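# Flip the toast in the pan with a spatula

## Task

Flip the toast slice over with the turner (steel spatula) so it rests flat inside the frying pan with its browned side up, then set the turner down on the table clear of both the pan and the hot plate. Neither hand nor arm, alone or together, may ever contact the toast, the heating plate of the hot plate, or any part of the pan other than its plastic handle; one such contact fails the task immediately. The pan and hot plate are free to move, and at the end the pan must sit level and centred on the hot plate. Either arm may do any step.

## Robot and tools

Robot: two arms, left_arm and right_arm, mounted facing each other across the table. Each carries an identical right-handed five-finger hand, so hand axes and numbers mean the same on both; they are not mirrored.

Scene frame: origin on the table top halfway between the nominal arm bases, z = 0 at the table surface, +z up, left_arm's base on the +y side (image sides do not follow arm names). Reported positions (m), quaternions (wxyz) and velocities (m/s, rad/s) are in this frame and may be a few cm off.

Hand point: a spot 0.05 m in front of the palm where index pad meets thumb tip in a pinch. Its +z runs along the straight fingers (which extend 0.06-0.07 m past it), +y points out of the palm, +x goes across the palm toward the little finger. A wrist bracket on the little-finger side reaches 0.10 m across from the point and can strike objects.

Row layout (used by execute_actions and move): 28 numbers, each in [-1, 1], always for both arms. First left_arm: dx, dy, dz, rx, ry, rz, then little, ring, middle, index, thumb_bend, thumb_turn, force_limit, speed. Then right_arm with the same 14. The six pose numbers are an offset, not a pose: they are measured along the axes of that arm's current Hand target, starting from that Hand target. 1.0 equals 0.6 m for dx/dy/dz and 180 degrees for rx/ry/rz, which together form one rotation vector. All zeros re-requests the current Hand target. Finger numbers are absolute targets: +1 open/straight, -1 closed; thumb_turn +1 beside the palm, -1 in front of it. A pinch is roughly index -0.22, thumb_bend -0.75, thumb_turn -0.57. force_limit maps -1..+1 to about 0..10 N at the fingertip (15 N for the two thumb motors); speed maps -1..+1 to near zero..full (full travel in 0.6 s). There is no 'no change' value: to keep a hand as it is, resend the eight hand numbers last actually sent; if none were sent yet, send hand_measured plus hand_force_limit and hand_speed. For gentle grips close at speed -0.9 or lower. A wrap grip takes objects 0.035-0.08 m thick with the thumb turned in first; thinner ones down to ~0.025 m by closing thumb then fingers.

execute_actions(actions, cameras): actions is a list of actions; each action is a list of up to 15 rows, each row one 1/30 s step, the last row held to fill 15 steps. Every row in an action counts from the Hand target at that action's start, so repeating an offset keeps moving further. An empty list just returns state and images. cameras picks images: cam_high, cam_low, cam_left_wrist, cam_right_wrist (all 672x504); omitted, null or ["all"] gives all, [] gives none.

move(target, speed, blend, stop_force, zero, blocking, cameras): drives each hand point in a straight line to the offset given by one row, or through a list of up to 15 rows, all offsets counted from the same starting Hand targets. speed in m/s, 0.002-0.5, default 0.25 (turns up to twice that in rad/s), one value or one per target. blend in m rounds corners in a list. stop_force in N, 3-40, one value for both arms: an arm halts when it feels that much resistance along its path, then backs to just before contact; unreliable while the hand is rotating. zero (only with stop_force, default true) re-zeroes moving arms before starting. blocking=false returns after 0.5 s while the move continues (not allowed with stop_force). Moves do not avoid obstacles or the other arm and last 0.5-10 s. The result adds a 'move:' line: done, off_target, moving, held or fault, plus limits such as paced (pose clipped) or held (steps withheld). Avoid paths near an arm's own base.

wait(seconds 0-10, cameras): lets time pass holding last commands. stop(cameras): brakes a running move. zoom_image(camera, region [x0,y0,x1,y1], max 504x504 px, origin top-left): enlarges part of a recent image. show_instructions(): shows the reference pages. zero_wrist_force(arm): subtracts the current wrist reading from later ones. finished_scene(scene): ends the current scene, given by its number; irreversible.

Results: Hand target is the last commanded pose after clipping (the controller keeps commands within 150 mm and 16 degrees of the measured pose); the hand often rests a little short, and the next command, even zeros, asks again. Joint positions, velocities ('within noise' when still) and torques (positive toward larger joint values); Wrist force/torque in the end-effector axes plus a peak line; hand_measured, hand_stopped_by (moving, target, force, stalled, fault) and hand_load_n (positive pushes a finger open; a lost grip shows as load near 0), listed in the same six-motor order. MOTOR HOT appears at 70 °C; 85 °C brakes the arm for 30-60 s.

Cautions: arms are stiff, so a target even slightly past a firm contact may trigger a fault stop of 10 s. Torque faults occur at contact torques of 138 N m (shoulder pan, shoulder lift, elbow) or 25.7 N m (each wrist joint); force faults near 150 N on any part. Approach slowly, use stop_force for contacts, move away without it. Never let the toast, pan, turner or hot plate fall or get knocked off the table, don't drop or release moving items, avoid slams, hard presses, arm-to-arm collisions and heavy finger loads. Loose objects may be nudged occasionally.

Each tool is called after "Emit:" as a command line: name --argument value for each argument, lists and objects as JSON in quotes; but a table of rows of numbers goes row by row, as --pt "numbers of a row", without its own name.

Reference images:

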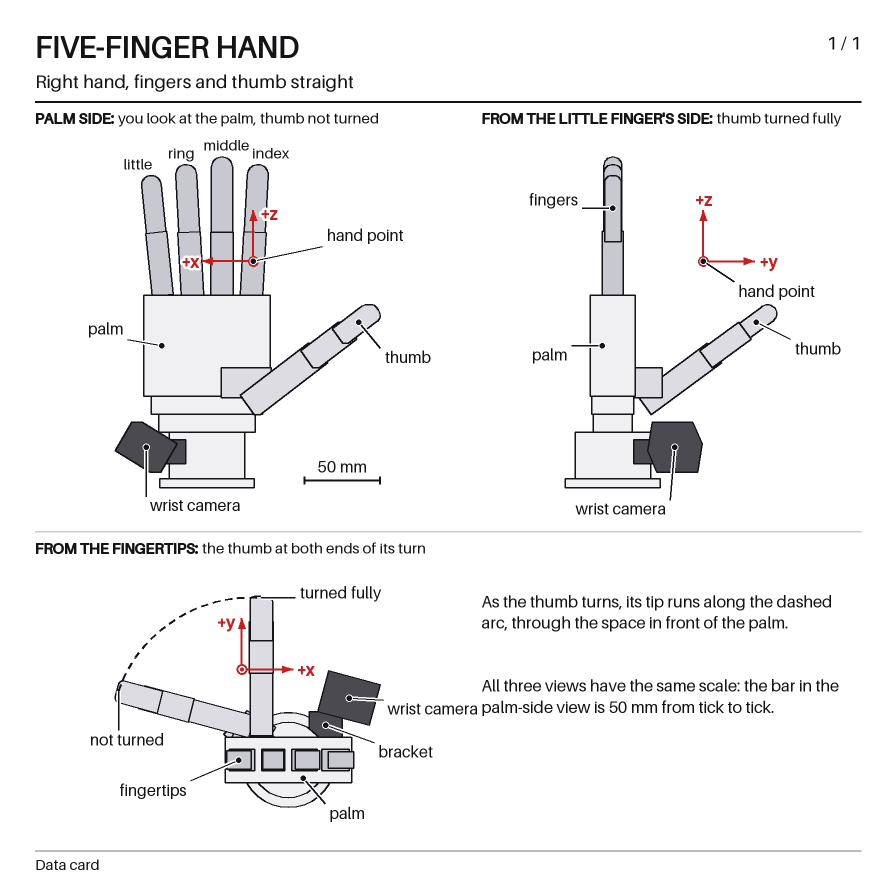

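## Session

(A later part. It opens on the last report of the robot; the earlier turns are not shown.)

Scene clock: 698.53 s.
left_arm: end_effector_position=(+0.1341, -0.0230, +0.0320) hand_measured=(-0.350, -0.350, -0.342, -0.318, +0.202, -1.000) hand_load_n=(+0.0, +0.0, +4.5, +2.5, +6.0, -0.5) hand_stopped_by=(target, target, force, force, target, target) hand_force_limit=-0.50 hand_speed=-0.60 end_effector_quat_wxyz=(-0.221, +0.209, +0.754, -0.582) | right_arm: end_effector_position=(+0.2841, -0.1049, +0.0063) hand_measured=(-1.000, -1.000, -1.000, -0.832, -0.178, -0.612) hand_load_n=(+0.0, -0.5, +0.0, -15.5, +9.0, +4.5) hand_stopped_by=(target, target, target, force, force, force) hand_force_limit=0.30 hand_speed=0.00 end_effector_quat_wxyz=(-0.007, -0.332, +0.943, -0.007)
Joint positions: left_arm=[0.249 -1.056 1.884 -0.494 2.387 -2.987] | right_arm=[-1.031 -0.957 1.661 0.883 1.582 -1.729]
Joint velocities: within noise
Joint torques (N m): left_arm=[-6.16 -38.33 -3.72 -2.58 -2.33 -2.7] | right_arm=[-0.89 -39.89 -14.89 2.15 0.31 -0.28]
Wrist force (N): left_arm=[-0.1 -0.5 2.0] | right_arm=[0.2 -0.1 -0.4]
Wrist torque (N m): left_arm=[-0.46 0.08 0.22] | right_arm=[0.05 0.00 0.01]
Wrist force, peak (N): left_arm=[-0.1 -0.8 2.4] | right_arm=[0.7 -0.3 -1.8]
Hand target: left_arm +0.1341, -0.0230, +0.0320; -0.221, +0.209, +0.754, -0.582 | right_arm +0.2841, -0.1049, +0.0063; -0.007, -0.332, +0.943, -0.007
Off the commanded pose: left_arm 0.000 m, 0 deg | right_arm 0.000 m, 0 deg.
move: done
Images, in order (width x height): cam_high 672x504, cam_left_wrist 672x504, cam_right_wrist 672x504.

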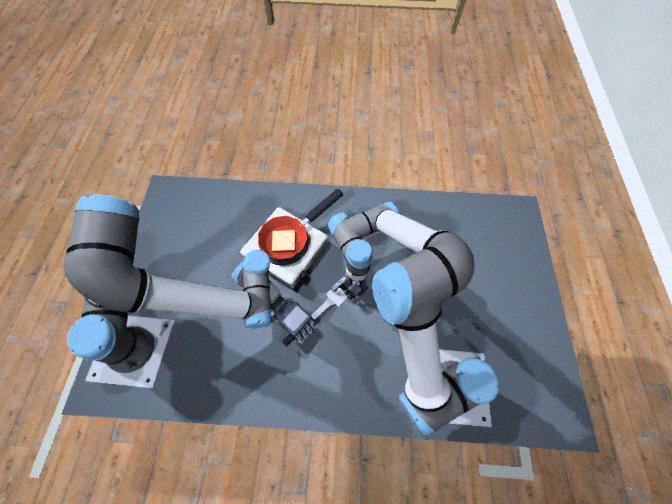

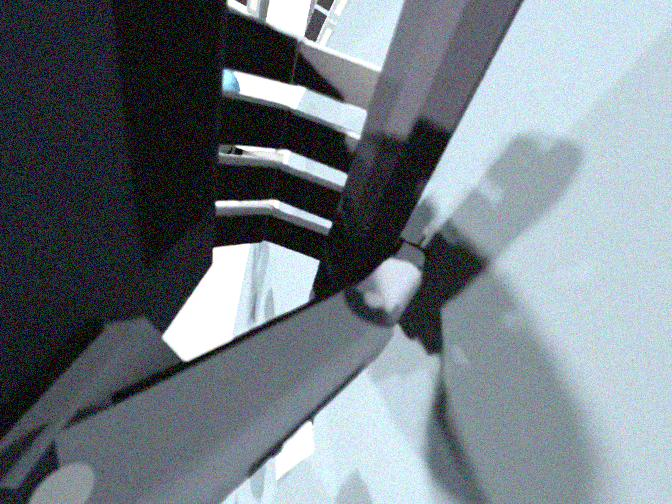

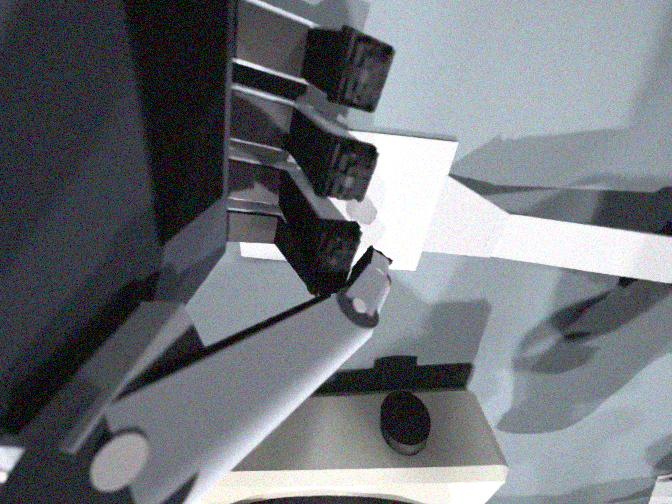

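Emit:
move --target '[0,0,0,0,0,0,-0.45,-0.45,-0.8,-0.8,0.2,-1,0.2,-0.7,0,0,0,0,0,0,-1,-1,-1,-1,-0.6,-1,0.3,0]' --cameras '["cam_high","cam_left_wrist"]'

Emit:
zoom_image --camera "cam_high" --region '[250, 240, 390, 370]'

Scene clock: 704.93 s.
left_arm: end_effector_position=(+0.1341, -0.0230, +0.0320) hand_measured=(-0.450, -0.396, -0.354, -0.348, +0.204, -1.000) hand_load_n=(+0.0, +4.5, +3.5, +8.0, +11.5, -0.5) hand_stopped_by=(target, force, force, force, target, target) hand_force_limit=0.20 hand_speed=-0.70 end_effector_quat_wxyz=(-0.221, +0.209, +0.754, -0.582) | right_arm: end_effector_position=(+0.2841, -0.1049, +0.0063) hand_measured=(-1.000, -1.000, -1.000, -0.832, -0.178, -0.612) hand_load_n=(+0.0, +0.0, +0.5, -16.0, +9.0, +4.5) hand_stopped_by=(target, target, target, force, force, force) hand_force_limit=0.30 hand_speed=0.00 end_effector_quat_wxyz=(-0.007, -0.332, +0.943, -0.007)
Joint positions: left_arm=[0.249 -1.056 1.884 -0.494 2.387 -2.987] | right_arm=[-1.031 -0.957 1.661 0.883 1.582 -1.729]
Joint velocities: within noise
Joint torques (N m): left_arm=[1.65 -30.59 -6.3 -1.01 -1.76 -2.77] | right_arm=[-0.65 -39.81 -14.48 2.12 0.4 -0.28]
Wrist force (N): left_arm=[-0.1 -0.9 2.0] | right_arm=[0.0 -0.2 -0.7]
Wrist torque (N m): left_arm=[-0.51 0.08 0.26] | right_arm=[0.05 0.03 -0.01]
Wrist force, peak (N): left_arm=[-0.4 -0.6 2.6] | right_arm=[0.1 -0.5 -0.7]
Hand target: left_arm +0.1341, -0.0230, +0.0320; -0.221, +0.209, +0.754, -0.582 | right_arm +0.2841, -0.1049, +0.0063; -0.007, -0.332, +0.943, -0.007
Off the commanded pose: left_arm 0.000 m, 0 deg | right_arm 0.000 m, 0 deg.
move: done
Images, in order (width x height): cam_high 672x504, cam_left_wrist 672x504.

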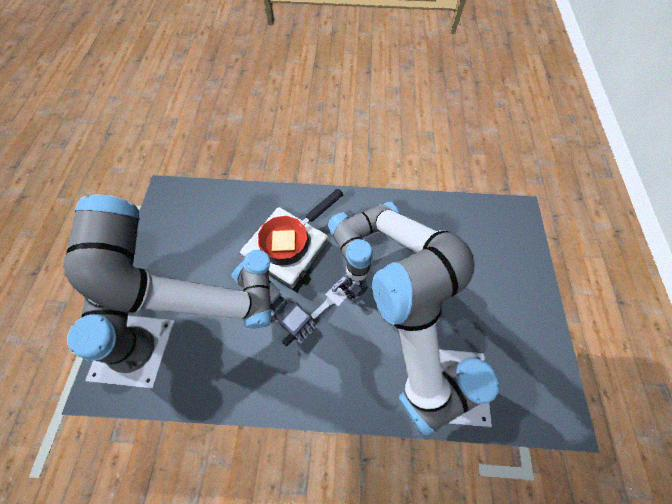

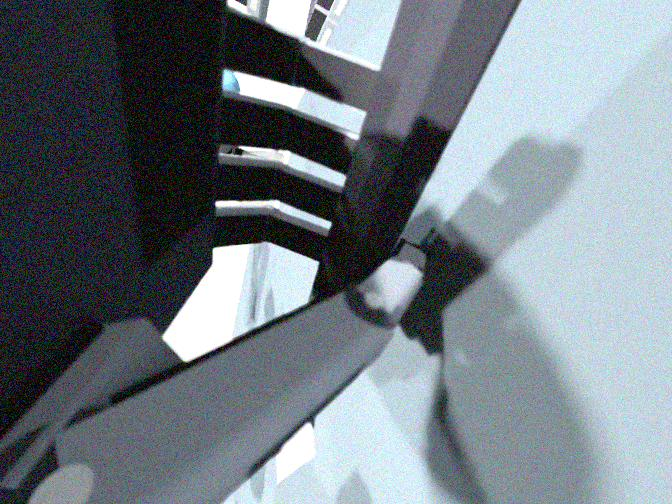

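Scaled by 3.600.

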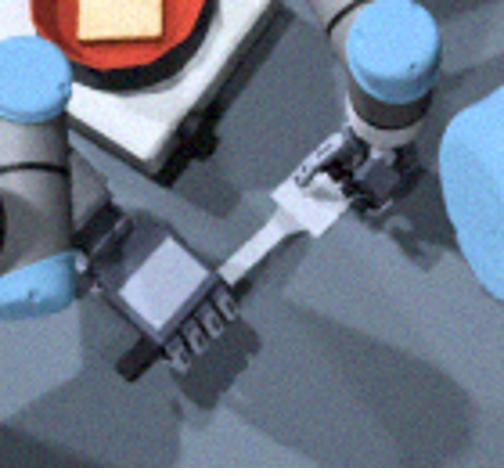

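Emit:
move --pt "0 0 0 0 0 0 -0.45 -0.45 -0.8 -0.8 0.2 -1 0.2 -0.7 0 0 -0.133 0 0 0 -1 -1 -1 -1 -0.6 -1 0.3 0" --pt "0.012 -0.1293 -0.0299 0 0 0 -0.45 -0.45 -0.8 -0.8 0.2 -1 0.2 -0.7 0 0 -0.20 0 0 0 -1 -1 -1 -1 -0.6 -1 0.3 0" --speed 0.06 --cameras '["cam_high","cam_low","cam_left_wrist","cam_right_wrist"]'

Emit:
zoom_image --camera "cam_high" --region '[250, 240, 390, 370]'

Emit:
zoom_image --camera "cam_low" --region '[240, 110, 400, 270]'

Scene clock: 712.97 s.
left_arm: end_effector_position=(+0.1341, -0.0230, +0.1119) hand_measured=(-0.450, -0.398, -0.356, -0.348, +0.200, -1.000) hand_load_n=(+0.0, +0.0, +0.0, +1.0, +1.0, +0.5) hand_stopped_by=(target, force, force, force, target, target) hand_force_limit=0.20 hand_speed=-0.70 end_effector_quat_wxyz=(-0.221, +0.209, +0.754, -0.582) | right_arm: end_effector_position=(+0.2852, -0.1028, +0.1262) hand_measured=(-1.000, -1.000, -1.000, -0.832, -0.178, -0.612) hand_load_n=(+0.0, +0.0, +0.0, -16.0, +9.0, +4.5) hand_stopped_by=(target, target, target, force, force, force) hand_force_limit=0.30 hand_speed=0.00 end_effector_quat_wxyz=(-0.007, -0.332, +0.943, -0.007)
Joint positions: left_arm=[0.249 -1.187 1.824 -0.302 2.387 -2.987] | right_arm=[-1.028 -1.105 1.543 1.15 1.582 -1.726]
Joint velocities: within noise
Joint torques (N m): left_arm=[3.8 -38.36 -31.35 2.24 -1.16 2.21] | right_arm=[8.81 -49.67 -32.07 4.03 1.76 2.47]
Wrist force (N): left_arm=[-0.7 0.3 1.7] | right_arm=[0.2 -0.2 -0.4]
Wrist torque (N m): left_arm=[-0.47 0.11 0.17] | right_arm=[0.03 -0.01 0.01]
Wrist force, peak (N): left_arm=[-0.4 -0.9 2.4] | right_arm=[0.0 -0.1 -0.9]
Hand target: left_arm +0.1341, -0.0230, +0.1120; -0.221, +0.209, +0.754, -0.582 | right_arm +0.2852, -0.1028, +0.1263; -0.007, -0.332, +0.943, -0.007
Off the commanded pose: left_arm 0.000 m, 0 deg | right_arm 0.000 m, 0 deg.
move: done

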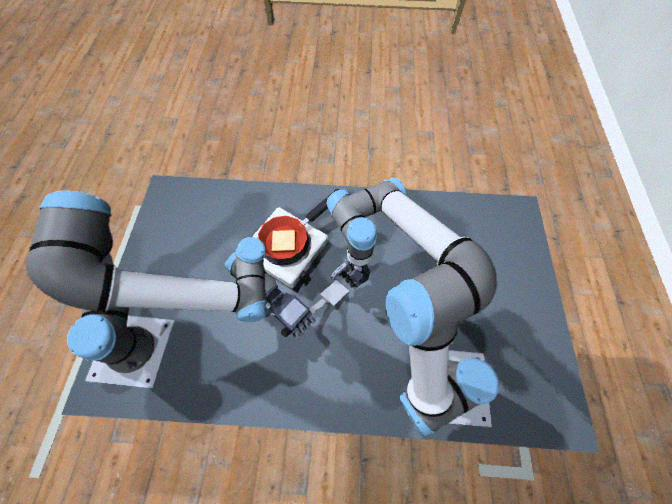

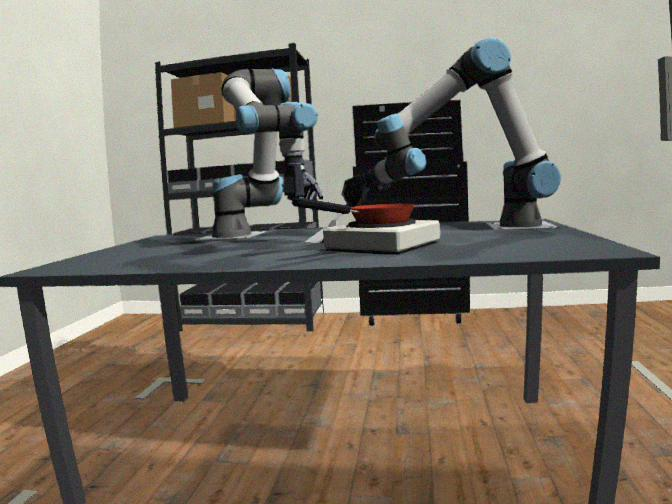

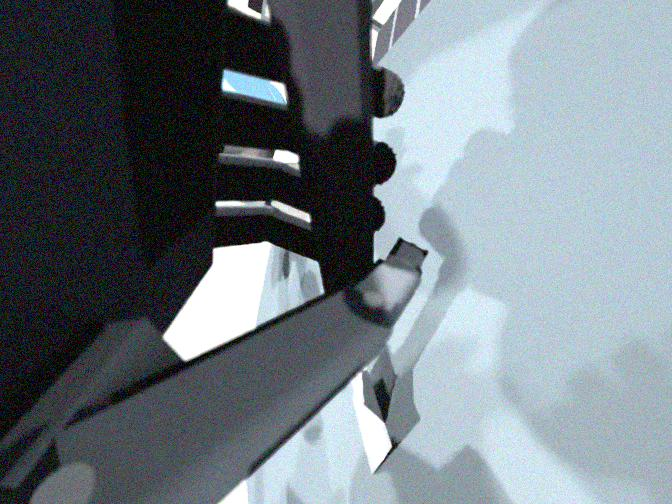

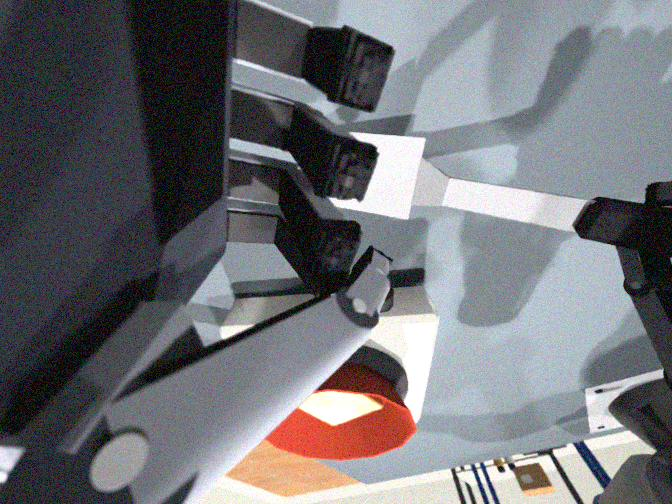

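Scaled by 3.600.

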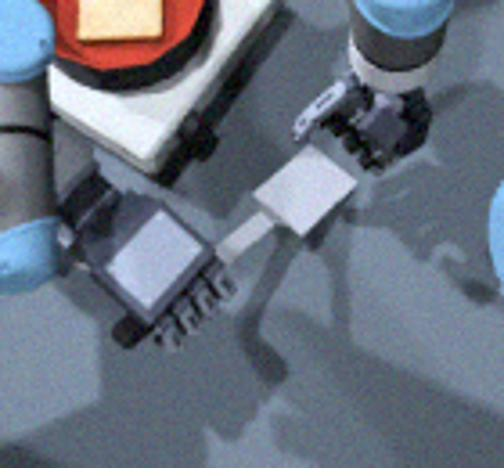

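Scaled by 3.150.

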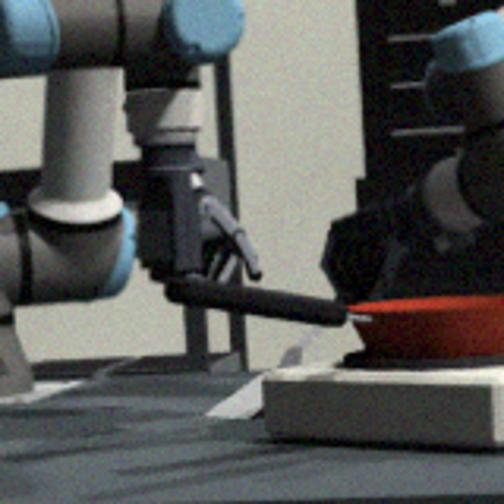

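Emit:
move --target '[0,0,0,0,0,0,-1,-1,-1,-1,0.2,-1,0.2,-0.7,0,0,0,0,0,0,-1,-1,-1,-1,-0.6,-1,0.3,0]' --cameras '[]'

Emit:
wait --seconds 1

Emit:
zoom_image --camera "cam_low" --region '[240, 110, 400, 270]'

Emit:
zoom_image --camera "cam_high" --region '[250, 240, 390, 370]'

Scene clock: 717.90 s.
left_arm: end_effector_position=(+0.1341, -0.0230, +0.1120) hand_measured=(-1.000, -0.794, -0.436, -0.380, +0.200, -1.000) hand_load_n=(+0.5, +2.5, +0.0, +0.0, +0.5, +0.0) hand_stopped_by=(target, force, force, force, target, target) hand_force_limit=0.20 hand_speed=-0.70 end_effector_quat_wxyz=(-0.221, +0.209, +0.754, -0.582) | right_arm: end_effector_position=(+0.2852, -0.1028, +0.1263) hand_measured=(-1.000, -1.000, -1.000, -0.832, -0.178, -0.612) hand_load_n=(+0.0, +0.0, +0.0, -15.5, +9.5, +4.5) hand_stopped_by=(target, target, target, force, force, force) hand_force_limit=0.30 hand_speed=0.00 end_effector_quat_wxyz=(-0.007, -0.332, +0.943, -0.007)
Joint positions: left_arm=[0.249 -1.187 1.823 -0.302 2.387 -2.987] | right_arm=[-1.028 -1.105 1.543 1.15 1.582 -1.726]
Joint velocities: within noise
Joint torques (N m): left_arm=[-1.32 -36.34 -29.54 1.35 3.04 2.57] | right_arm=[8.34 -49.42 -27.35 3.79 1.78 2.41]
Wrist force (N): left_arm=[-0.2 1.0 1.9] | right_arm=[0.0 -0.1 -0.5]
Wrist torque (N m): left_arm=[-0.45 0.05 0.14] | right_arm=[0.05 0.02 0.00]
Wrist force, peak (N): left_arm=[-0.6 0.5 2.2] | right_arm=[0.2 -0.5 -0.6]
Hand target: left_arm +0.1341, -0.0230, +0.1120; -0.221, +0.209, +0.754, -0.582 | right_arm +0.2852, -0.1028, +0.1263; -0.007, -0.332, +0.943, -0.007
Off the commanded pose: left_arm 0.000 m, 0 deg | right_arm 0.000 m, 0 deg.
move: done
No camera images: "cameras" was empty.

Scene clock: 718.90 s.
left_arm: end_effector_position=(+0.1341, -0.0230, +0.1120) hand_measured=(-1.000, -0.794, -0.436, -0.380, +0.200, -1.000) hand_load_n=(+0.5, +2.5, +0.0, +0.0, +0.5, +0.0) hand_stopped_by=(target, force, force, force, target, target) hand_force_limit=0.20 hand_speed=-0.70 end_effector_quat_wxyz=(-0.221, +0.209, +0.754, -0.582) | right_arm: end_effector_position=(+0.2852, -0.1028, +0.1263) hand_measured=(-1.000, -1.000, -1.000, -0.832, -0.178, -0.612) hand_load_n=(+0.0, +0.0, +0.5, -15.5, +9.0, +4.5) hand_stopped_by=(target, target, target, force, force, force) hand_force_limit=0.30 hand_speed=0.00 end_effector_quat_wxyz=(-0.007, -0.332, +0.943, -0.007)
Joint positions: left_arm=[0.249 -1.187 1.823 -0.302 2.387 -2.987] | right_arm=[-1.028 -1.105 1.543 1.15 1.582 -1.726]
Joint velocities: within noise
Joint torques (N m): left_arm=[-1.58 -35.74 -31.85 0.02 3.15 2.41] | right_arm=[8.52 -49.41 -26.02 3.79 1.75 2.33]
Wrist force (N): left_arm=[-0.7 0.7 1.8] | right_arm=[0.0 -0.4 -0.5]
Wrist torque (N m): left_arm=[-0.48 0.12 0.11] | right_arm=[0.00 0.01 -0.02]
Wrist force, peak (N): left_arm=[-0.7 0.7 2.0] | right_arm=[0.2 -0.1 -0.8]
Hand target: left_arm +0.1341, -0.0230, +0.1120; -0.221, +0.209, +0.754, -0.582 | right_arm +0.2852, -0.1028, +0.1263; -0.007, -0.332, +0.943, -0.007
Off the commanded pose: left_arm 0.000 m, 0 deg | right_arm 0.000 m, 0 deg.
wait: 1.00 s; at rest by 0.17 s

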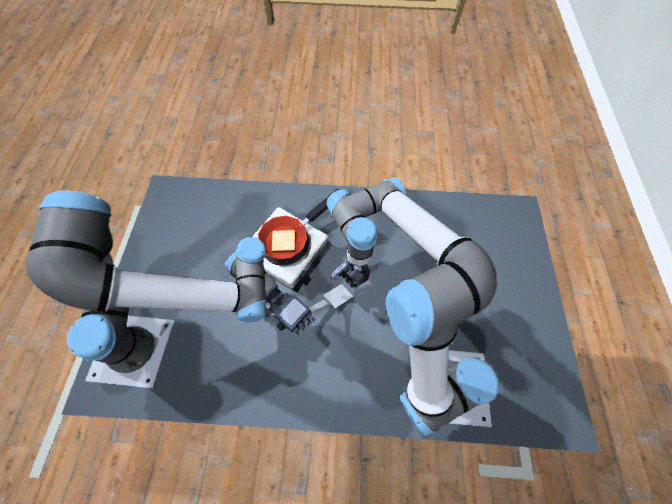

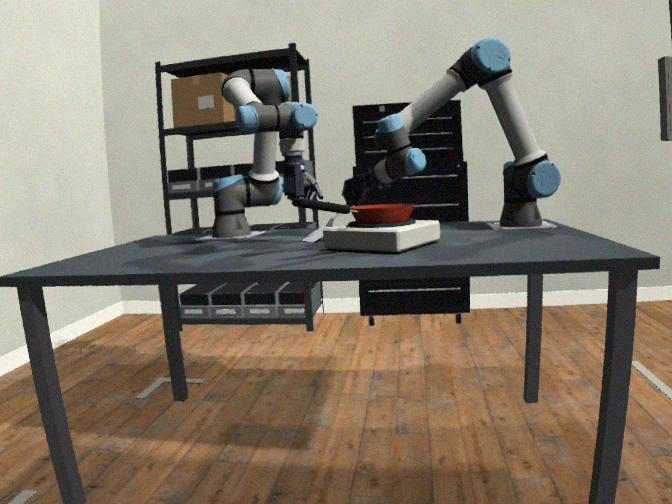

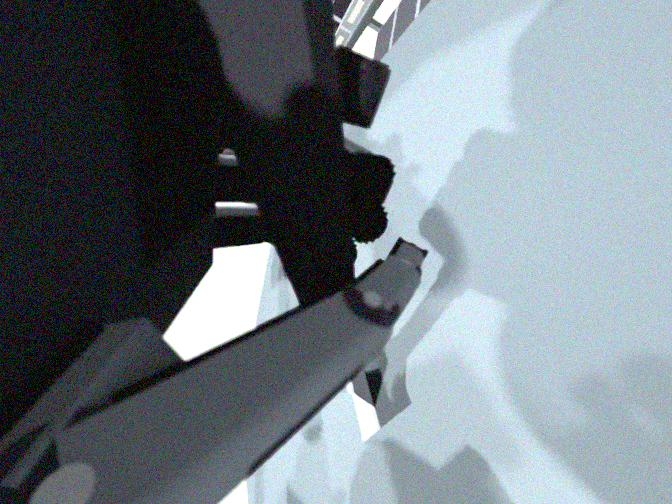

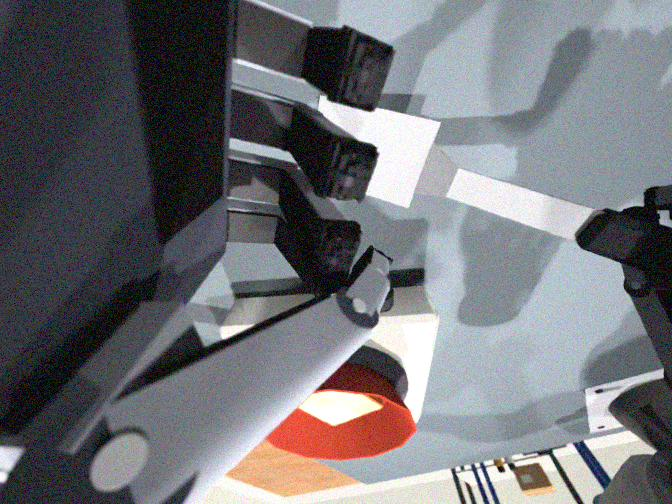

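Scaled by 3.150.

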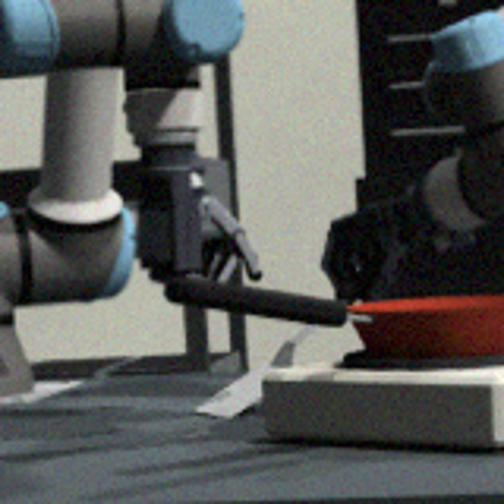

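Scaled by 3.600.

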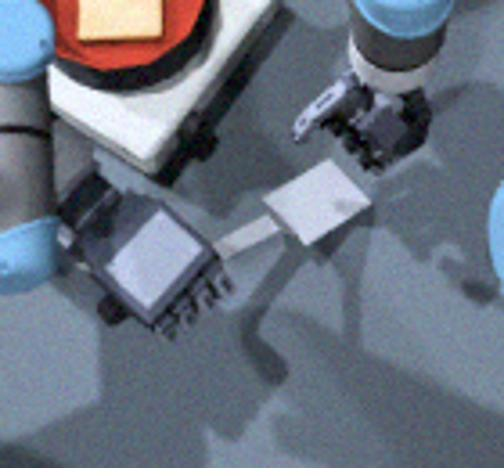

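Emit:
move --target '[0,0,0,0,0,0,-1,-1,-0.2,-0.2,-1,-1,0.3,-0.4,0,0,0,0,0,0,-1,-1,-1,-1,-0.6,-1,0.3,0]' --cameras '["cam_high","cam_left_wrist"]'

Emit:
wait --seconds 1 --cameras '["cam_high","cam_low","cam_left_wrist"]'

Scene clock: 738.33 s.
left_arm: end_effector_position=(+0.1341, -0.0230, +0.1120) hand_measured=(-1.000, -0.794, -0.200, -0.200, -0.998, -1.000) hand_load_n=(+0.0, +0.0, +0.0, +0.0, +3.5, +0.0) hand_stopped_by=(target, force, target, target, target, target) hand_force_limit=0.30 hand_speed=-0.40 end_effector_quat_wxyz=(-0.221, +0.209, +0.754, -0.582) | right_arm: end_effector_position=(+0.2852, -0.1028, +0.1263) hand_measured=(-1.000, -1.000, -1.000, -0.832, -0.178, -0.612) hand_load_n=(+0.0, +0.0, +0.0, -15.5, +9.0, +4.5) hand_stopped_by=(target, target, target, force, force, force) hand_force_limit=0.30 hand_speed=0.00 end_effector_quat_wxyz=(-0.007, -0.332, +0.943, -0.007)
Joint positions: left_arm=[0.249 -1.187 1.823 -0.302 2.387 -2.987] | right_arm=[-1.028 -1.105 1.543 1.15 1.582 -1.726]
Joint velocities: within noise
Joint torques (N m): left_arm=[-1.95 -27.9 -30.73 -2.78 2.79 2.35] | right_arm=[7.95 -47.37 -22.06 3.74 1.71 2.35]
Wrist force (N): left_arm=[-0.2 0.9 2.0] | right_arm=[0.3 -0.2 -0.4]
Wrist torque (N m): left_arm=[-0.51 0.07 0.07] | right_arm=[0.04 -0.03 0.01]
Wrist force, peak (N): left_arm=[-0.7 0.8 2.4] | right_arm=[0.3 -0.4 -0.8]
Hand target: left_arm +0.1341, -0.0230, +0.1120; -0.221, +0.209, +0.754, -0.582 | right_arm +0.2852, -0.1028, +0.1263; -0.007, -0.332, +0.943, -0.007
Off the commanded pose: left_arm 0.000 m, 0 deg | right_arm 0.000 m, 0 deg.
move: done
Images, in order (width x height): cam_high 672x504, cam_left_wrist 672x504.

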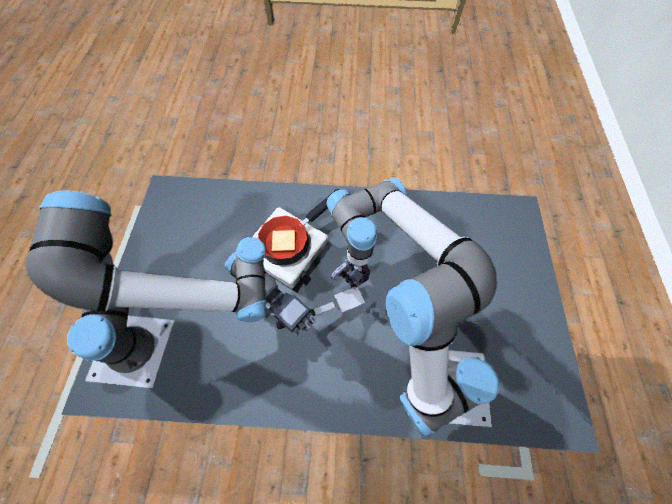

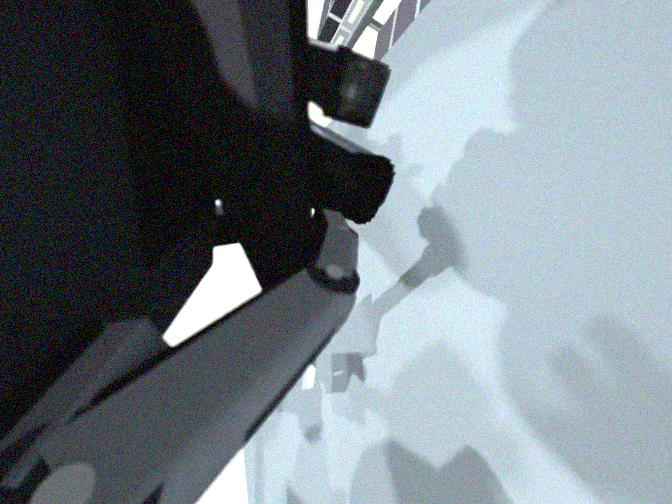

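Scene clock: 739.33 s.
left_arm: end_effector_position=(+0.1341, -0.0230, +0.1120) hand_measured=(-1.000, -0.794, -0.200, -0.200, -0.996, -1.000) hand_load_n=(+0.0, +0.0, +0.0, +0.0, +3.5, +0.0) hand_stopped_by=(target, force, target, target, target, target) hand_force_limit=0.30 hand_speed=-0.40 end_effector_quat_wxyz=(-0.221, +0.209, +0.754, -0.582) | right_arm: end_effector_position=(+0.2852, -0.1028, +0.1263) hand_measured=(-1.000, -1.000, -1.000, -0.832, -0.178, -0.612) hand_load_n=(+0.0, +0.0, +0.0, -15.5, +9.5, +4.5) hand_stopped_by=(target, target, target, force, force, force) hand_force_limit=0.30 hand_speed=0.00 end_effector_quat_wxyz=(-0.007, -0.332, +0.943, -0.007)
Joint positions: left_arm=[0.249 -1.187 1.823 -0.302 2.387 -2.987] | right_arm=[-1.028 -1.105 1.543 1.15 1.582 -1.726]
Joint velocities: within noise
Joint torques (N m): left_arm=[-5.19 -28.75 -31.9 -2.55 2.6 2.19] | right_arm=[8.32 -47.26 -21.09 3.65 1.75 2.41]
Wrist force (N): left_arm=[-0.3 0.9 1.8] | right_arm=[0.1 -0.1 -0.6]
Wrist torque (N m): left_arm=[-0.51 0.10 0.05] | right_arm=[0.05 0.00 0.00]
Wrist force, peak (N): left_arm=[-0.5 1.1 2.2] | right_arm=[0.3 -0.3 -0.7]
Hand target: left_arm +0.1341, -0.0230, +0.1120; -0.221, +0.209, +0.754, -0.582 | right_arm +0.2852, -0.1028, +0.1263; -0.007, -0.332, +0.943, -0.007
Off the commanded pose: left_arm 0.000 m, 0 deg | right_arm 0.000 m, 0 deg.
wait: 1.00 s; at rest by 0.17 s
Images, in order (width x height): cam_high 672x504, cam_low 672x504, cam_left_wrist 672x504.

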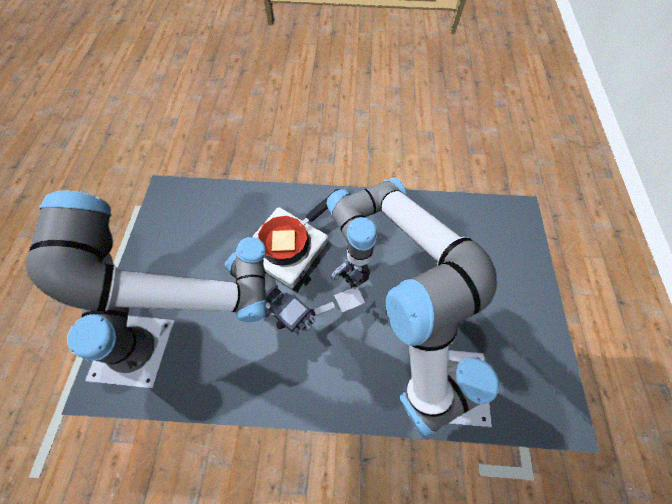

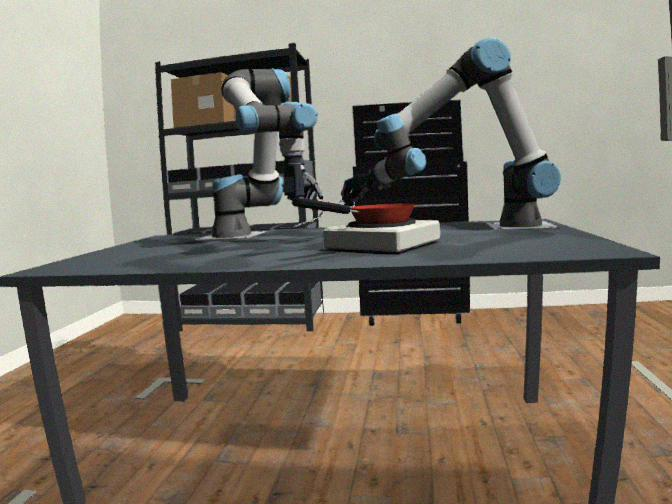

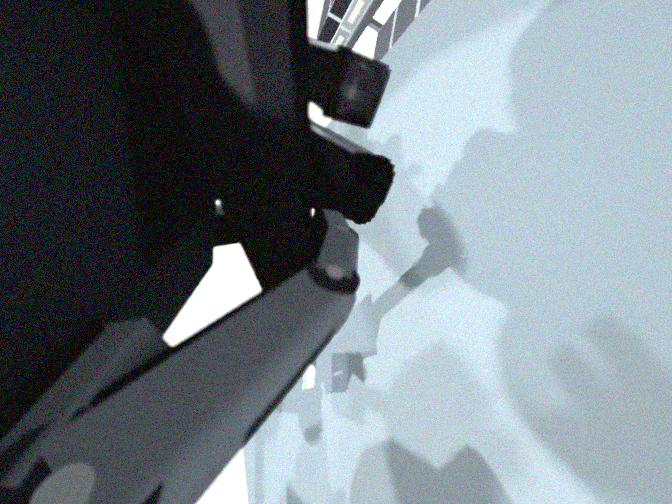

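Emit:
move --target '[0,0,0,0,0,0,-1,-1,-1,-1,-1,-1,0.3,-0.4,0,0,0,0,0,0,-1,-1,-1,-1,-0.6,-1,0.3,0]' --cameras '["cam_high"]'

Emit:
zoom_image --camera "cam_high" --region '[230, 250, 410, 370]'

Scene clock: 742.40 s.
left_arm: end_effector_position=(+0.1341, -0.0230, +0.1120) hand_measured=(-1.000, -0.794, -0.228, -0.294, -0.996, -1.000) hand_load_n=(+0.0, +0.0, +7.5, +11.0, +5.5, -3.0) hand_stopped_by=(target, force, force, force, target, target) hand_force_limit=0.30 hand_speed=-0.40 end_effector_quat_wxyz=(-0.221, +0.209, +0.754, -0.582) | right_arm: end_effector_position=(+0.2852, -0.1028, +0.1263) hand_measured=(-1.000, -1.000, -1.000, -0.832, -0.178, -0.612) hand_load_n=(+0.0, +0.0, +0.0, -15.5, +9.0, +4.5) hand_stopped_by=(target, target, target, force, force, force) hand_force_limit=0.30 hand_speed=0.00 end_effector_quat_wxyz=(-0.007, -0.332, +0.943, -0.007)
Joint positions: left_arm=[0.249 -1.187 1.823 -0.302 2.387 -2.987] | right_arm=[-1.028 -1.105 1.543 1.15 1.582 -1.726]
Joint velocities: within noise
Joint torques (N m): left_arm=[-6.45 -28.47 -30.63 -2.48 2.73 2.6] | right_arm=[8.14 -46.05 -18.77 3.69 1.7 2.32]
Wrist force (N): left_arm=[-0.7 1.1 2.1] | right_arm=[0.2 -0.4 -0.5]
Wrist torque (N m): left_arm=[-0.51 0.13 0.03] | right_arm=[0.01 -0.02 0.00]
Wrist force, peak (N): left_arm=[-0.3 1.2 2.3] | right_arm=[0.2 -0.3 -0.7]
Hand target: left_arm +0.1341, -0.0230, +0.1120; -0.221, +0.209, +0.754, -0.582 | right_arm +0.2852, -0.1028, +0.1263; -0.007, -0.332, +0.943, -0.007
Off the commanded pose: left_arm 0.000 m, 0 deg | right_arm 0.000 m, 0 deg.
move: done
Images, in order (width x height): cam_high 672x504.

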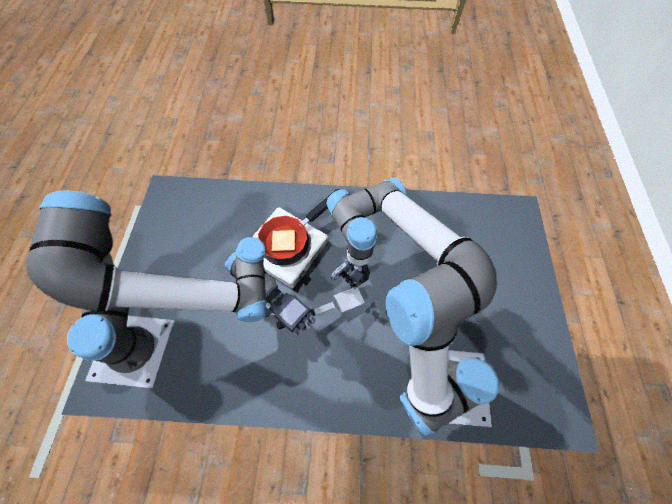

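Scaled by 2.800.

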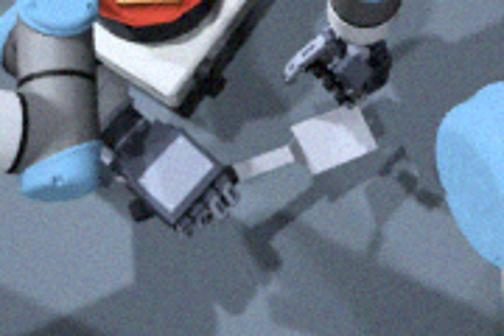

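Emit:
move --pt "0 0 0 0 0 0 -1 -1 -1 -1 -1 -1 0.3 -0.4 0.131 -0.2795 -0.285 0 0 0 -1 -1 -1 -1 -0.6 -1 0.3 0" --pt "0 0 0 0 0 0 -1 -1 -1 -1 -1 -1 0.3 -0.4 0.0407 -0.2272 -0.15 -0.4358 0.2439 0.5164 1 1 1 1 1 1 0 0.5" --speed 0.3 --cameras '["cam_high","cam_right_wrist"]'

Scene clock: 764.23 s.
left_arm: end_effector_position=(+0.1341, -0.0230, +0.1120) hand_measured=(-1.000, -0.794, -0.228, -0.294, -0.996, -1.000) hand_load_n=(+0.0, +0.0, +7.5, +11.0, +5.5, -3.0) hand_stopped_by=(target, force, force, force, target, target) hand_force_limit=0.30 hand_speed=-0.40 end_effector_quat_wxyz=(-0.221, +0.209, +0.754, -0.582) | right_arm: end_effector_position=(+0.3524, -0.2227, +0.2178) hand_measured=(+1.000, +1.000, +1.000, +1.000, +1.000, +1.000) hand_load_n=(+0.0, +0.0, +0.0, +0.0, +0.0, +0.0) hand_stopped_by=(target, target, target, target, target, target) hand_force_limit=0.00 hand_speed=0.50 end_effector_quat_wxyz=(-0.470, +0.477, +0.621, +0.407)
Joint positions: left_arm=[0.249 -1.187 1.823 -0.302 2.387 -2.987] | right_arm=[-1.832 -1.138 2.17 1.647 0.531 -1.225]
Joint velocities: within noise
Joint torques (N m): left_arm=[-5.85 -29.26 -28.76 -1.74 1.94 2.3] | right_arm=[-9.58 -40.2 0.96 0.26 -1.58 2.27]
Wrist force (N): left_arm=[-0.1 0.8 1.8] | right_arm=[-0.1 -0.8 0.1]
Wrist torque (N m): left_arm=[-0.53 0.06 0.06] | right_arm=[-0.18 0.07 0.04]
Wrist force, peak (N): left_arm=[-0.4 1.0 2.4] | right_arm=[0.5 -0.8 -1.5]
Hand target: left_arm +0.1341, -0.0230, +0.1120; -0.221, +0.209, +0.754, -0.582 | right_arm +0.3524, -0.2227, +0.2178; -0.470, +0.477, +0.621, +0.407
Off the commanded pose: left_arm 0.000 m, 0 deg | right_arm 0.000 m, 0 deg.
move: done
Images, in order (width x height): cam_high 672x504, cam_right_wrist 672x504.

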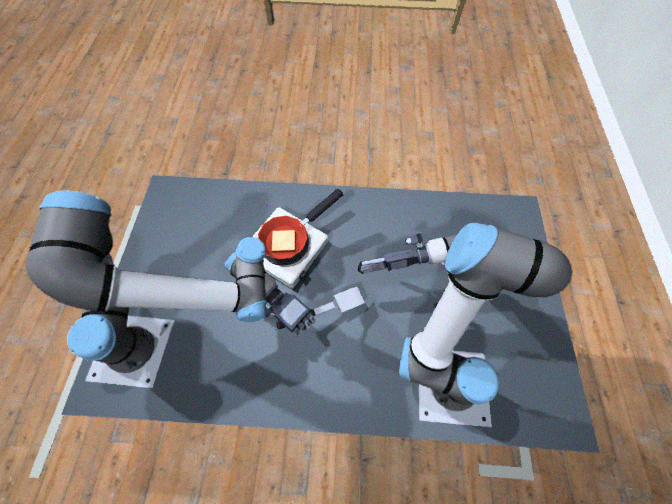

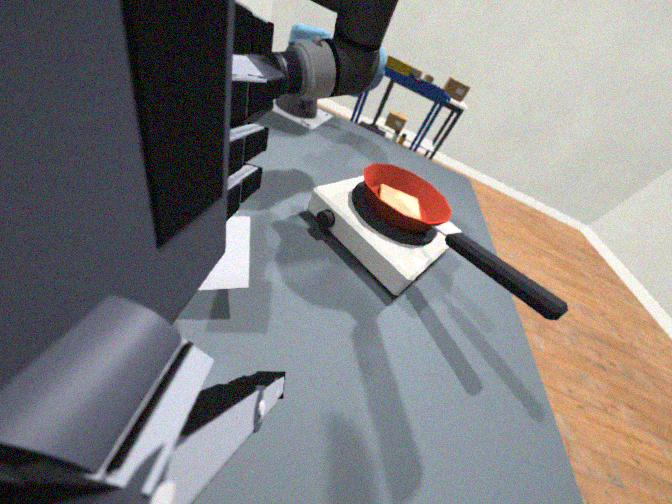

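Emit:
move --pt "0.021 -0.2263 -0.0523 0 0 0 -1 -1 -1 -1 -1 -1 0.3 -0.4 0 0 0 0 0 0 1 1 1 1 1 1 0 0.5" --pt "0.0588 -0.2817 -0.3022 0.0265 -0.2856 -0.0661 -1 -1 -1 -1 -1 -1 0.3 -0.4 0 0 0 0 0 0 1 1 1 1 1 1 0 0.5" --speed 0.2 --blend 0.03 --cameras '["cam_high","cam_right_wrist","cam_low"]'

Emit:
zoom_image --camera "cam_high" --region '[210, 170, 360, 330]'

Emit:
zoom_image --camera "cam_right_wrist" --region '[240, 0, 500, 240]'

Scene clock: 777.17 s.
left_arm: end_effector_position=(+0.2003, +0.0998, +0.3199) hand_measured=(-1.000, -0.794, -0.228, -0.294, -0.996, -1.000) hand_load_n=(+0.0, +0.0, +7.0, +11.0, +6.0, -3.0) hand_stopped_by=(target, force, force, force, target, target) hand_force_limit=0.30 hand_speed=-0.40 end_effector_quat_wxyz=(-0.062, +0.149, -0.768, +0.620) | right_arm: end_effector_position=(+0.3524, -0.2227, +0.2178) hand_measured=(+1.000, +1.000, +1.000, +1.000, +1.000, +1.000) hand_load_n=(+0.0, +0.0, +0.0, +0.0, +0.0, +0.0) hand_stopped_by=(target, target, target, target, target, target) hand_force_limit=0.00 hand_speed=0.50 end_effector_quat_wxyz=(-0.470, +0.477, +0.621, +0.407)
Joint positions: left_arm=[-0.155 -1.852 1.946 0.16 1.1 -3.352] | right_arm=[-1.832 -1.138 2.17 1.647 0.531 -1.225]
Joint velocities: within noise
Joint torques (N m): left_arm=[-8.08 -15.68 -37.04 1.55 -2.9 -2.7] | right_arm=[-0.72 -38.23 -22.35 1.1 1.25 1.53]
Wrist force (N): left_arm=[-0.7 1.2 1.4] | right_arm=[-0.1 -0.6 0.4]
Wrist torque (N m): left_arm=[-0.43 0.13 0.05] | right_arm=[-0.17 0.06 0.04]
Wrist force, peak (N): left_arm=[-0.7 2.2 2.3] | right_arm=[-0.2 -1.1 0.0]
Hand target: left_arm +0.2003, +0.0998, +0.3199; +0.062, -0.149, +0.768, -0.620 | right_arm +0.3524, -0.2227, +0.2178; -0.470, +0.477, +0.621, +0.407
Off the commanded pose: left_arm 0.000 m, 0 deg | right_arm 0.000 m, 0 deg.
move: done; blend cut to 0 m at target 1
Images, in order (width x height): cam_high 672x504, cam_low 672x504, cam_right_wrist 672x504.

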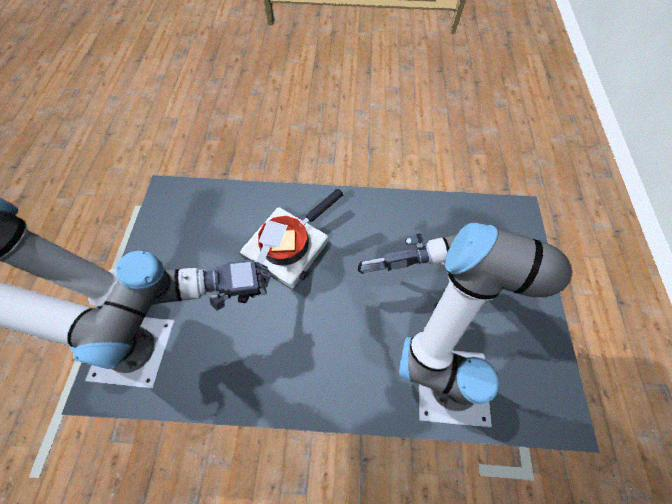

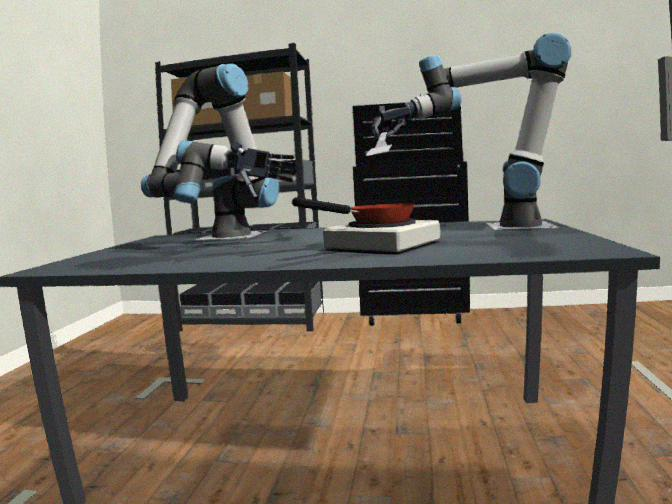

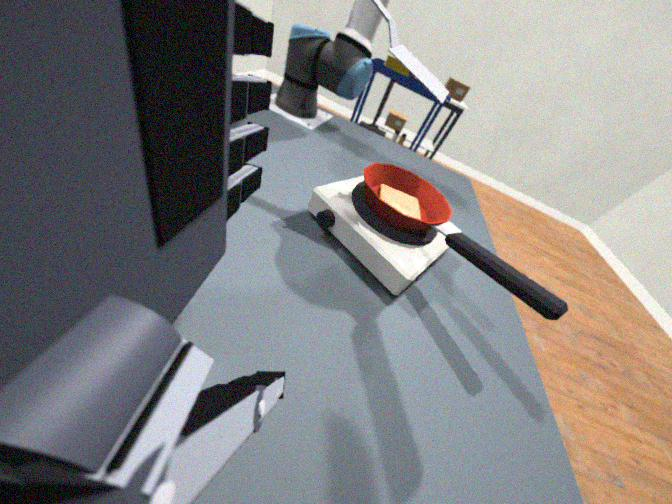

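Scaled by 3.150.

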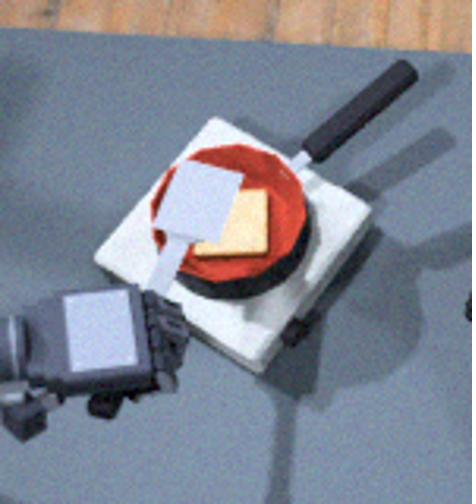

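Scaled by 1.938.

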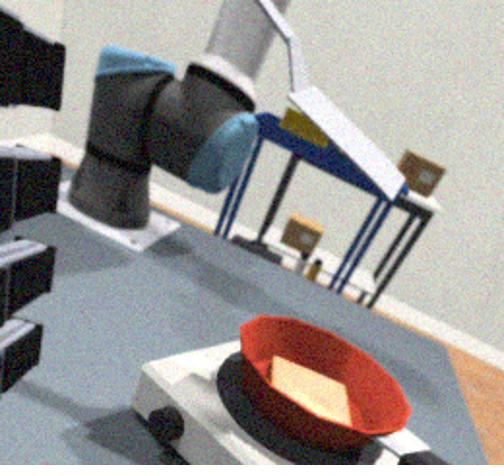

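Emit:
move --target '[-0.008,-0.0633,0.0257,-0.0553,0.0083,-0.1828,-1,-1,-1,-1,-1,-1,0.3,-0.4,0,0,0,0,0,0,1,1,1,1,1,1,0,0.5]' --speed 0.2 --cameras '["cam_high","cam_right_wrist"]'

Emit:
zoom_image --camera "cam_high" --region '[232, 180, 332, 270]'

Emit:
zoom_image --camera "cam_right_wrist" --region '[320, 0, 500, 240]'

Scene clock: 811.87 s.
left_arm: end_effector_position=(+0.2149, +0.0798, +0.3528) hand_measured=(-1.000, -0.794, -0.228, -0.294, -0.996, -1.000) hand_load_n=(+0.0, +0.0, +7.5, +11.0, +5.5, -2.5) hand_stopped_by=(target, force, force, force, target, target) hand_force_limit=0.30 hand_speed=-0.40 end_effector_quat_wxyz=(+0.139, +0.357, -0.745, +0.545) | right_arm: end_effector_position=(+0.3524, -0.2227, +0.2178) hand_measured=(+1.000, +1.000, +1.000, +1.000, +1.000, +1.000) hand_load_n=(+0.0, +0.0, +0.0, +0.0, +0.0, +0.0) hand_stopped_by=(target, target, target, target, target, target) hand_force_limit=0.00 hand_speed=0.50 end_effector_quat_wxyz=(-0.470, +0.477, +0.621, +0.407)
Joint positions: left_arm=[0.132 -1.683 1.648 0.412 1.474 -3.876] | right_arm=[-1.832 -1.138 2.17 1.647 0.531 -1.225]
Joint velocities: within noise
Joint torques (N m): left_arm=[9.91 -8.92 -37.08 1.78 2.95 -2.67] | right_arm=[5.75 -37.45 -22.54 1.81 1.19 1.09]
Wrist force (N): left_arm=[-0.4 1.4 1.8] | right_arm=[0.0 -1.0 0.2]
Wrist torque (N m): left_arm=[-0.25 -0.05 0.29] | right_arm=[-0.22 0.05 0.04]
Wrist force, peak (N): left_arm=[-0.6 1.7 1.9] | right_arm=[-0.2 -1.1 0.2]
Hand target: left_arm +0.2149, +0.0798, +0.3528; -0.139, -0.357, +0.745, -0.545 | right_arm +0.3524, -0.2227, +0.2178; -0.470, +0.477, +0.621, +0.407
Off the commanded pose: left_arm 0.000 m, 0 deg | right_arm 0.000 m, 0 deg.
move: done
Images, in order (width x height): cam_high 672x504, cam_right_wrist 672x504.

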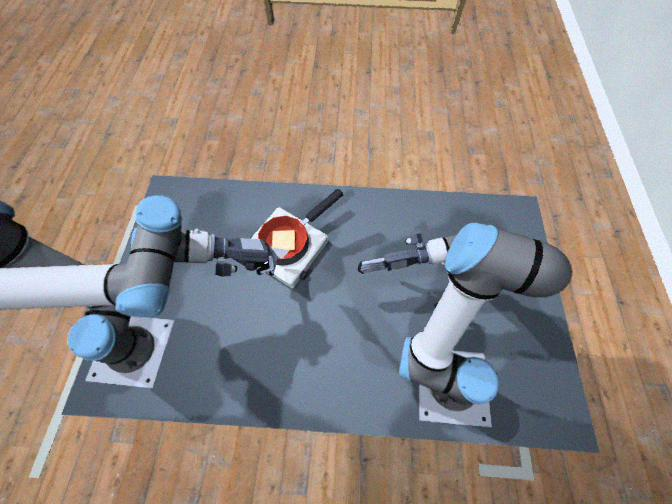

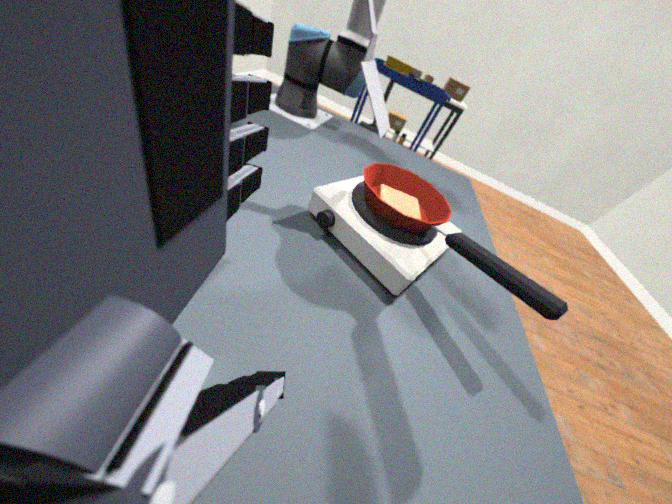

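Scaled by 5.040.

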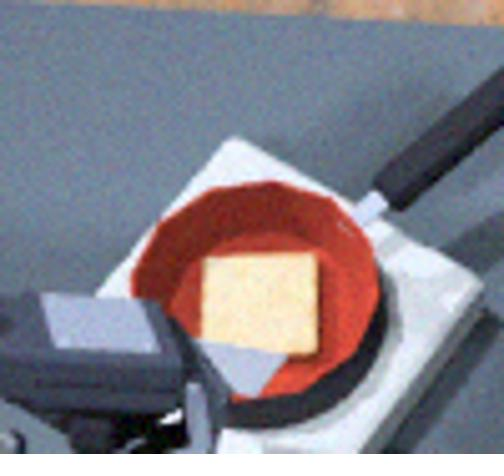

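Scaled by 2.100.

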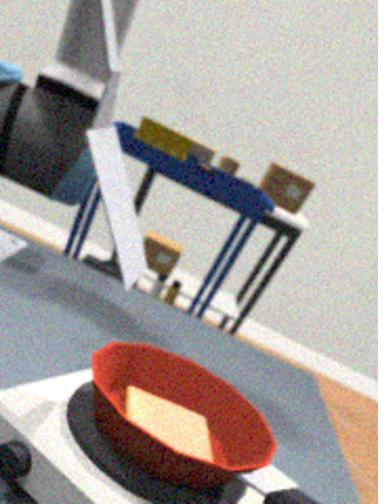

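Emit:
zoom_image --camera "cam_right_wrist" --region '[350, 40, 410, 150]'

Scaled by 4.582.

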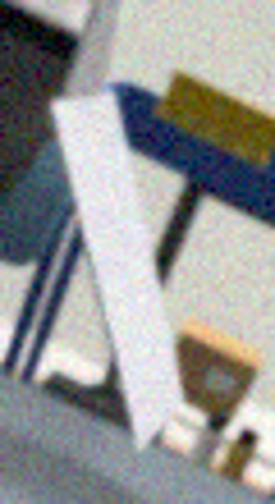

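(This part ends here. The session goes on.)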